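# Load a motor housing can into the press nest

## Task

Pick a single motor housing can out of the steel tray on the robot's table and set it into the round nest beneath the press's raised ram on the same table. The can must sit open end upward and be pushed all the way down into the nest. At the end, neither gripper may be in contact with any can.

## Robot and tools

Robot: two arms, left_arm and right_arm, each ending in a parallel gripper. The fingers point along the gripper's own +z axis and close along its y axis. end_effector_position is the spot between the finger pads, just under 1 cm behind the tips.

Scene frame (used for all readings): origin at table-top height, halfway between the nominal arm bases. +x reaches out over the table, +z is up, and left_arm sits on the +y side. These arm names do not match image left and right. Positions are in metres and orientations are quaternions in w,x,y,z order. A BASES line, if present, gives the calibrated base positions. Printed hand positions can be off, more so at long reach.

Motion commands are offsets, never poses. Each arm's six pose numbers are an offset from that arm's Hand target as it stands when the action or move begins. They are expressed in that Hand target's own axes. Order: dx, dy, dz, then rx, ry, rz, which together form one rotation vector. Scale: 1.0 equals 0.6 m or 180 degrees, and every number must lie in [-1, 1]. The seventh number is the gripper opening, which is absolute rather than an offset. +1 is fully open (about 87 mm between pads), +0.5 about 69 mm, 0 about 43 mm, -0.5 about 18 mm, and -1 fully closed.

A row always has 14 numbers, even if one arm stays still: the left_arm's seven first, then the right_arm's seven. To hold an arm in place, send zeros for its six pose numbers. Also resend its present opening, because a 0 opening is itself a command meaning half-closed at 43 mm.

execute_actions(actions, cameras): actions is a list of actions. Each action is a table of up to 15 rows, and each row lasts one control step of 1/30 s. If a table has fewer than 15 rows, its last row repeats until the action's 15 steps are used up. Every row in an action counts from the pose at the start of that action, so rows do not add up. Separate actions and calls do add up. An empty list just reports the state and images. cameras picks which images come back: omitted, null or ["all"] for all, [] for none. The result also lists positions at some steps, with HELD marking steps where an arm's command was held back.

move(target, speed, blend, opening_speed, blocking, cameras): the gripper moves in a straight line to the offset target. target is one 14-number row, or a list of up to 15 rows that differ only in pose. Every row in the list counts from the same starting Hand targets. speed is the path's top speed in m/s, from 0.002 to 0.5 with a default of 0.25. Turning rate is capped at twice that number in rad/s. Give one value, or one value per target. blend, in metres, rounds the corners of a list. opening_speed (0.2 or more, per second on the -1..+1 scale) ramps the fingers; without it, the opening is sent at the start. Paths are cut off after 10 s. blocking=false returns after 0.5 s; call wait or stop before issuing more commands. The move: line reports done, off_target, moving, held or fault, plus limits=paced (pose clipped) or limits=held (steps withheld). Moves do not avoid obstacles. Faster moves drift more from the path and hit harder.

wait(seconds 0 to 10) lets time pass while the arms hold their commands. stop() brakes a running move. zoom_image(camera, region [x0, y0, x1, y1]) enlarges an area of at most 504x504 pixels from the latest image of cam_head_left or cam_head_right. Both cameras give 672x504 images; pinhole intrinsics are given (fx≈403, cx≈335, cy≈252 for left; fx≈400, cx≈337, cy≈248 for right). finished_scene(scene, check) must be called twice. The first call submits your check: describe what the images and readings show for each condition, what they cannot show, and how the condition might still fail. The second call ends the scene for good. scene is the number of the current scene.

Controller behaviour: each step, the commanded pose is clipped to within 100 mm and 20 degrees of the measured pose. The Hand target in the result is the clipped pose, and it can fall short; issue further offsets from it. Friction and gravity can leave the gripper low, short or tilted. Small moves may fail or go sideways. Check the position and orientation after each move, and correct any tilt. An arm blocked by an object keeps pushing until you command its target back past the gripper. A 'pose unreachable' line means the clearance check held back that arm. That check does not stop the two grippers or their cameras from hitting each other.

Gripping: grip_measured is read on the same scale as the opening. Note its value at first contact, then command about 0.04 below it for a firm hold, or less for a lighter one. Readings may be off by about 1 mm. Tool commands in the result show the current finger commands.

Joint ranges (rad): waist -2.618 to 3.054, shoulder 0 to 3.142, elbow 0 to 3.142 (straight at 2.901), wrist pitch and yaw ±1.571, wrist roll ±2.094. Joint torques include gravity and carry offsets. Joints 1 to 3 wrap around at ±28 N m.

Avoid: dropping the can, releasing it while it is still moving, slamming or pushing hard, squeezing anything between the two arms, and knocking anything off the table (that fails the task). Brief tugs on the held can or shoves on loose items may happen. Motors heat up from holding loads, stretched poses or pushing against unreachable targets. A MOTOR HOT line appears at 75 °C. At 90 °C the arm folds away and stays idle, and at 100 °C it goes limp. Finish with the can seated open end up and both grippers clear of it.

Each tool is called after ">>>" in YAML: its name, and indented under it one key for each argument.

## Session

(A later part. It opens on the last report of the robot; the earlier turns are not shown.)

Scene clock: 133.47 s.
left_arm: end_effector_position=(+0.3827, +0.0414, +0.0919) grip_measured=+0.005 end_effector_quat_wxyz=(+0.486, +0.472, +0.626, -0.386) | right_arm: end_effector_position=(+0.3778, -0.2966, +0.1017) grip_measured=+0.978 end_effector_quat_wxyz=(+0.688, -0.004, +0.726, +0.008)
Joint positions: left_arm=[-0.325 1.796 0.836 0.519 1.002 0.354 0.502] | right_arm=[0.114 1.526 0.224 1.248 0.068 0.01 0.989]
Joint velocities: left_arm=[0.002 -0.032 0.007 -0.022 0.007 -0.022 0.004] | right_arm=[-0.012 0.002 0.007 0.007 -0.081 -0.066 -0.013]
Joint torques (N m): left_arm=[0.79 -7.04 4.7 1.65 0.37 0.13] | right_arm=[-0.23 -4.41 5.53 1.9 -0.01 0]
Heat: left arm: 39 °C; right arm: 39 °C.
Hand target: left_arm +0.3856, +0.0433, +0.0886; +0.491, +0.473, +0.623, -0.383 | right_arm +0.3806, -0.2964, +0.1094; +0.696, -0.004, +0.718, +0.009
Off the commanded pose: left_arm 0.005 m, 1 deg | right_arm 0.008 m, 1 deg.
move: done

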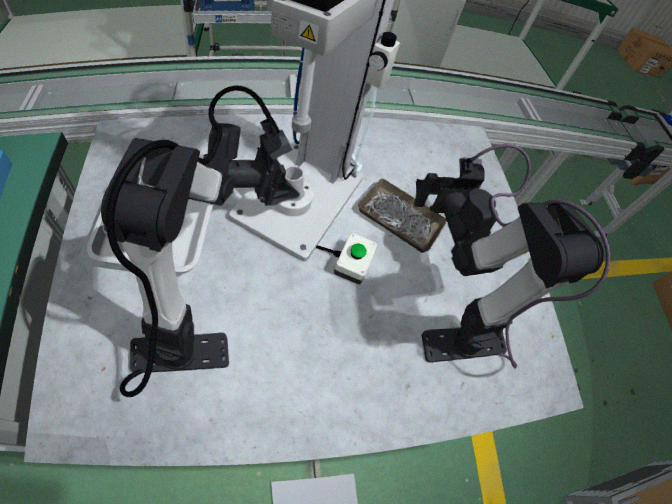

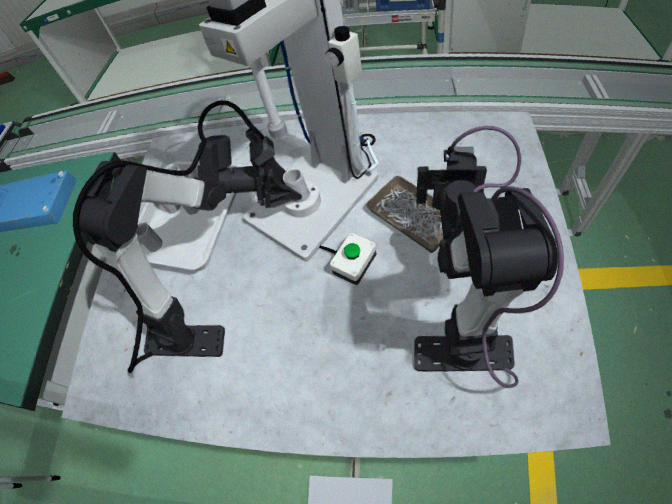

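>>> move:
  target: [0.043,-0.001,0.009,0,0,0,-0.3,0,0,0,0,0,0,1]
  speed: 0.05

>>> zoom_image:
  camera: "cam_head_left"
  region: [265, 150, 325, 210]

>>> zoom_image:
  camera: "cam_head_right"
  region: [270, 150, 330, 210]

Scene clock: 140.23 s.
left_arm: end_effector_position=(+0.3815, +0.0395, +0.0817) grip_measured=+0.005 end_effector_quat_wxyz=(+0.502, +0.485, +0.598, -0.393) | right_arm: end_effector_position=(+0.3778, -0.2966, +0.1017) grip_measured=+0.978 end_effector_quat_wxyz=(+0.688, -0.004, +0.726, +0.008)
Joint positions: left_arm=[-0.318 1.855 0.799 0.672 1.048 0.354 0.502] | right_arm=[0.114 1.526 0.224 1.248 0.068 0.01 0.989]
Joint velocities: left_arm=[-0.002 -0.012 -0.007 0.066 0.081 -0.037 0.009] | right_arm=[-0.012 -0.002 0.002 0.007 -0.022 -0.037 0.003]
Joint torques (N m): left_arm=[0.2 -5.5 3.78 1.22 -0.08 0.12] | right_arm=[-0.23 -4.41 5.53 1.9 -0.01 0]
Heat: left arm: 39 °C; right arm: 39 °C.
Hand target: left_arm +0.3843, +0.0439, +0.0620; +0.491, +0.473, +0.623, -0.383 | right_arm +0.3806, -0.2964, +0.1094; +0.696, -0.004, +0.718, +0.009
Off the commanded pose: left_arm 0.020 m, 4 deg | right_arm 0.008 m, 1 deg.
move: off_target (left_arm)

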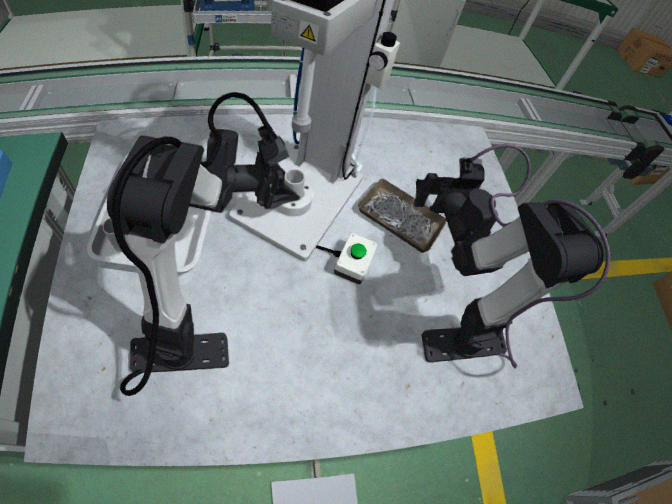

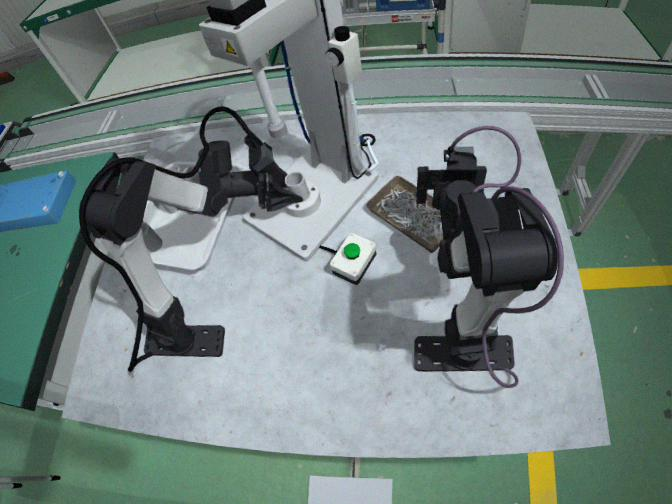

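Scaled by 8.400.

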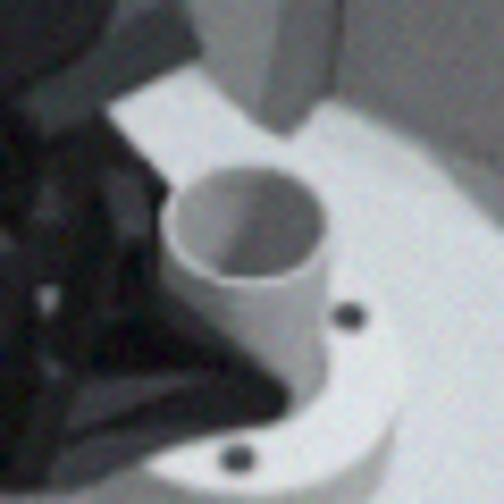

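Scaled by 8.400.

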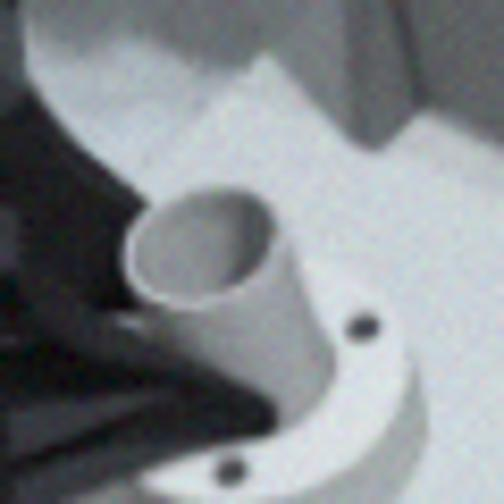

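>>> move:
  target: [-0.0493,-0.001,-0.0087,0,0,0,-0.3,0,0,0,0,0,0,1]
  speed: 0.06
  cameras: []

>>> move:
  target: [0,0,0,0,0,0,0.3,0,0,0,0,0,0,1]
  opening_speed: 0.4

>>> zoom_image:
  camera: "cam_head_left"
  region: [265, 150, 325, 210]

>>> zoom_image:
  camera: "cam_head_right"
  region: [270, 150, 330, 210]

Scene clock: 145.73 s.
left_arm: end_effector_position=(+0.3833, +0.0417, +0.0828) grip_measured=+0.005 end_effector_quat_wxyz=(+0.494, +0.479, +0.615, -0.385) | right_arm: end_effector_position=(+0.3778, -0.2966, +0.1017) grip_measured=+0.978 end_effector_quat_wxyz=(+0.688, -0.004, +0.726, +0.008)
Joint positions: left_arm=[-0.321 1.831 0.812 0.598 1.014 0.363 0.502] | right_arm=[0.114 1.526 0.224 1.248 0.068 0.01 0.989]
Joint velocities: left_arm=[-0.007 -0.007 -0.017 -0.066 -0.037 -0.066 -0.001] | right_arm=[-0.007 -0.002 -0.007 0.007 0.022 -0.037 -0.013]
Joint torques (N m): left_arm=[0.06 -11.52 6.13 0.84 0.18 -0.12] | right_arm=[-0.23 -4.42 5.53 1.9 -0.01 0]
Heat: left arm: 38 °C; right arm: 39 °C.
Hand target: left_arm +0.3848, +0.0420, +0.0923; +0.491, +0.473, +0.623, -0.383 | right_arm +0.3806, -0.2964, +0.1094; +0.696, -0.004, +0.718, +0.009
Off the commanded pose: left_arm 0.009 m, 1 deg | right_arm 0.008 m, 1 deg.
move: done
No camera images: "cameras" was empty.

Scene clock: 147.43 s.
left_arm: end_effector_position=(+0.3797, +0.0416, +0.0834) grip_measured=+0.300 end_effector_quat_wxyz=(+0.488, +0.478, +0.617, -0.390) | right_arm: end_effector_position=(+0.3778, -0.2966, +0.1017) grip_measured=+0.978 end_effector_quat_wxyz=(+0.688, -0.004, +0.726, +0.008)
Joint positions: left_arm=[-0.321 1.822 0.812 0.576 1.023 0.361 0.65] | right_arm=[0.114 1.526 0.224 1.248 0.068 0.01 0.989]
Joint velocities: left_arm=[-0.007 -0.017 0.012 0.037 0.11 -0.022 0.004] | right_arm=[-0.012 -0.002 -0.002 0.007 -0.037 -0.037 0.008]
Joint torques (N m): left_arm=[-0.12 -10.76 6.38 1 0.13 -0.06] | right_arm=[-0.23 -4.41 5.53 1.9 -0.01 0]
Heat: left arm: 39 °C; right arm: 39 °C.
Hand target: left_arm +0.3848, +0.0420, +0.0923; +0.491, +0.473, +0.623, -0.383 | right_arm +0.3806, -0.2964, +0.1094; +0.696, -0.004, +0.718, +0.009
Off the commanded pose: left_arm 0.010 m, 1 deg | right_arm 0.008 m, 1 deg.
move: done

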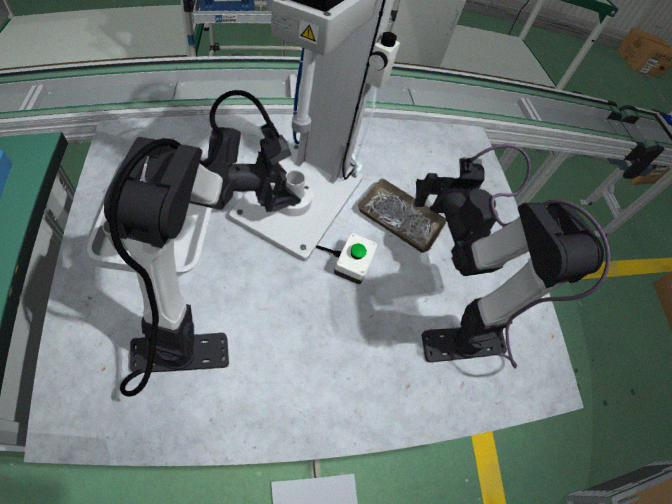

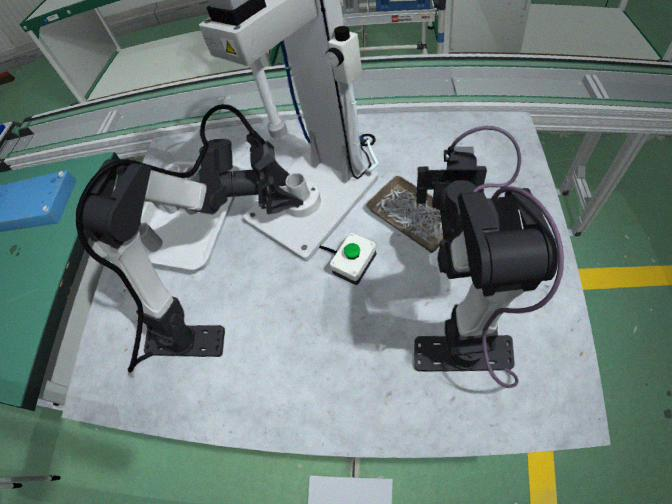

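Scaled by 8.400.

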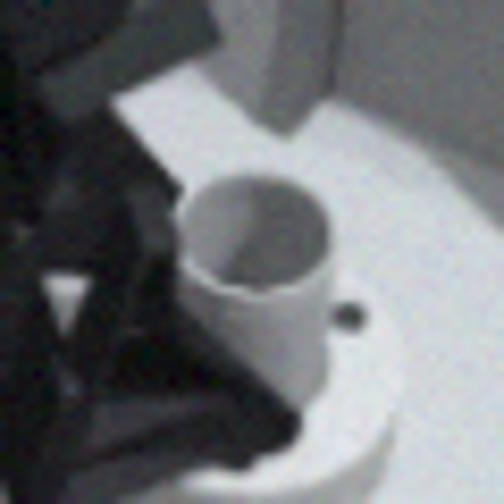

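Scaled by 8.400.

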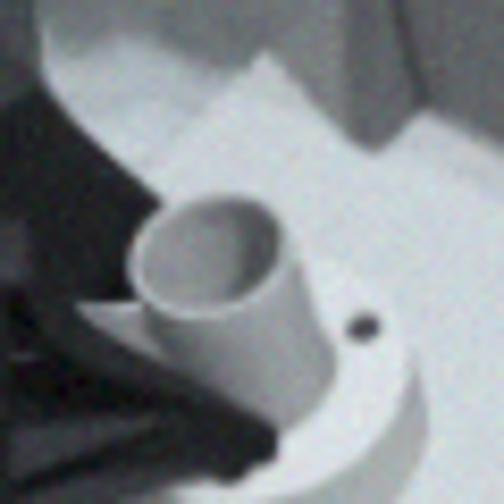

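>>> move:
  target:
    - [-0.012,0.004,-0.23,0,0,0,0.35,0,0,0,0,0,0,1]
    - [-0.13,0.004,-0.23,0,0,0,0.35,0,0,0,0,0,0,1]
  speed: 0.12

>>> zoom_image:
  camera: "cam_head_left"
  region: [265, 150, 325, 210]

>>> zoom_image:
  camera: "cam_head_right"
  region: [270, 150, 330, 210]

>>> finished_scene:
  scene: 2
  check: "Can stalled at seated height under push, settled on release; verifying upright, clear arm in pictures."

Scene clock: 155.47 s.
left_arm: end_effector_position=(+0.3567, +0.1567, +0.1860) grip_measured=+0.350 end_effector_quat_wxyz=(+0.482, +0.467, +0.632, -0.388) | right_arm: end_effector_position=(+0.3778, -0.2966, +0.1017) grip_measured=+0.978 end_effector_quat_wxyz=(+0.688, -0.004, +0.726, +0.008)
Joint positions: left_arm=[0.031 1.526 1.089 -0.515 1.279 0.889 0.675] | right_arm=[0.114 1.526 0.224 1.248 0.068 0.01 0.989]
Joint velocities: left_arm=[0.027 0.007 -0.002 -0.037 0.022 -0.051 0.004] | right_arm=[-0.002 -0.017 -0.017 -0.037 -0.007 0.007 0.008]
Joint torques (N m): left_arm=[-0.58 -8.68 8.39 0.71 0.49 0.03] | right_arm=[-0.23 -4.41 5.53 1.9 -0.01 0]
Heat: left arm: 39 °C; right arm: 39 °C.
Hand target: left_arm +0.3593, +0.1555, +0.1998; +0.490, +0.476, +0.625, -0.378 | right_arm +0.3806, -0.2964, +0.1094; +0.696, -0.004, +0.718, +0.009
Off the commanded pose: left_arm 0.013 m, 2 deg | right_arm 0.008 m, 1 deg.
move: off_target (left_arm)

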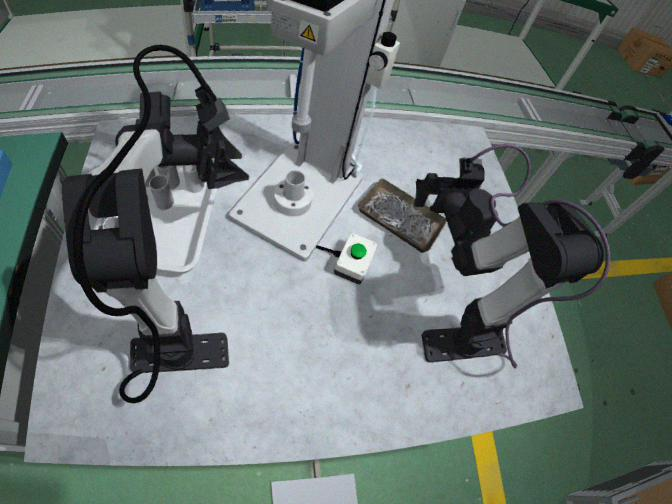

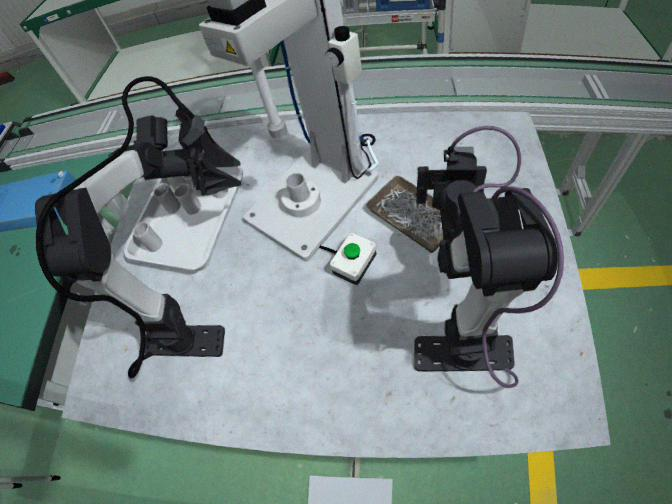

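Scaled by 8.400.

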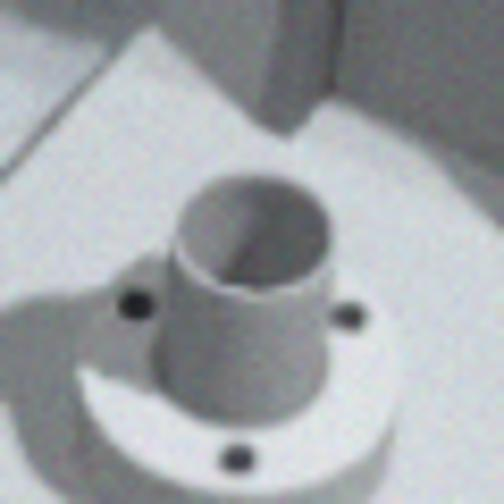

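Scaled by 8.400.

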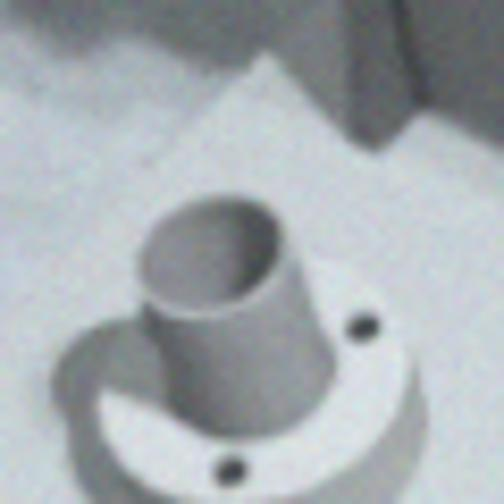

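This call ended nothing. Check each condition that your pictures could not show: look closer or test it, and mend what is not met. Then call finished_scene again.

>>> finished_scene:
  scene: 2
  check: "Rim-to-ring distance equals scene 1's successful seat; level rim, open up; hand clear at z .186 above cans."

The scene is finished: the task was done.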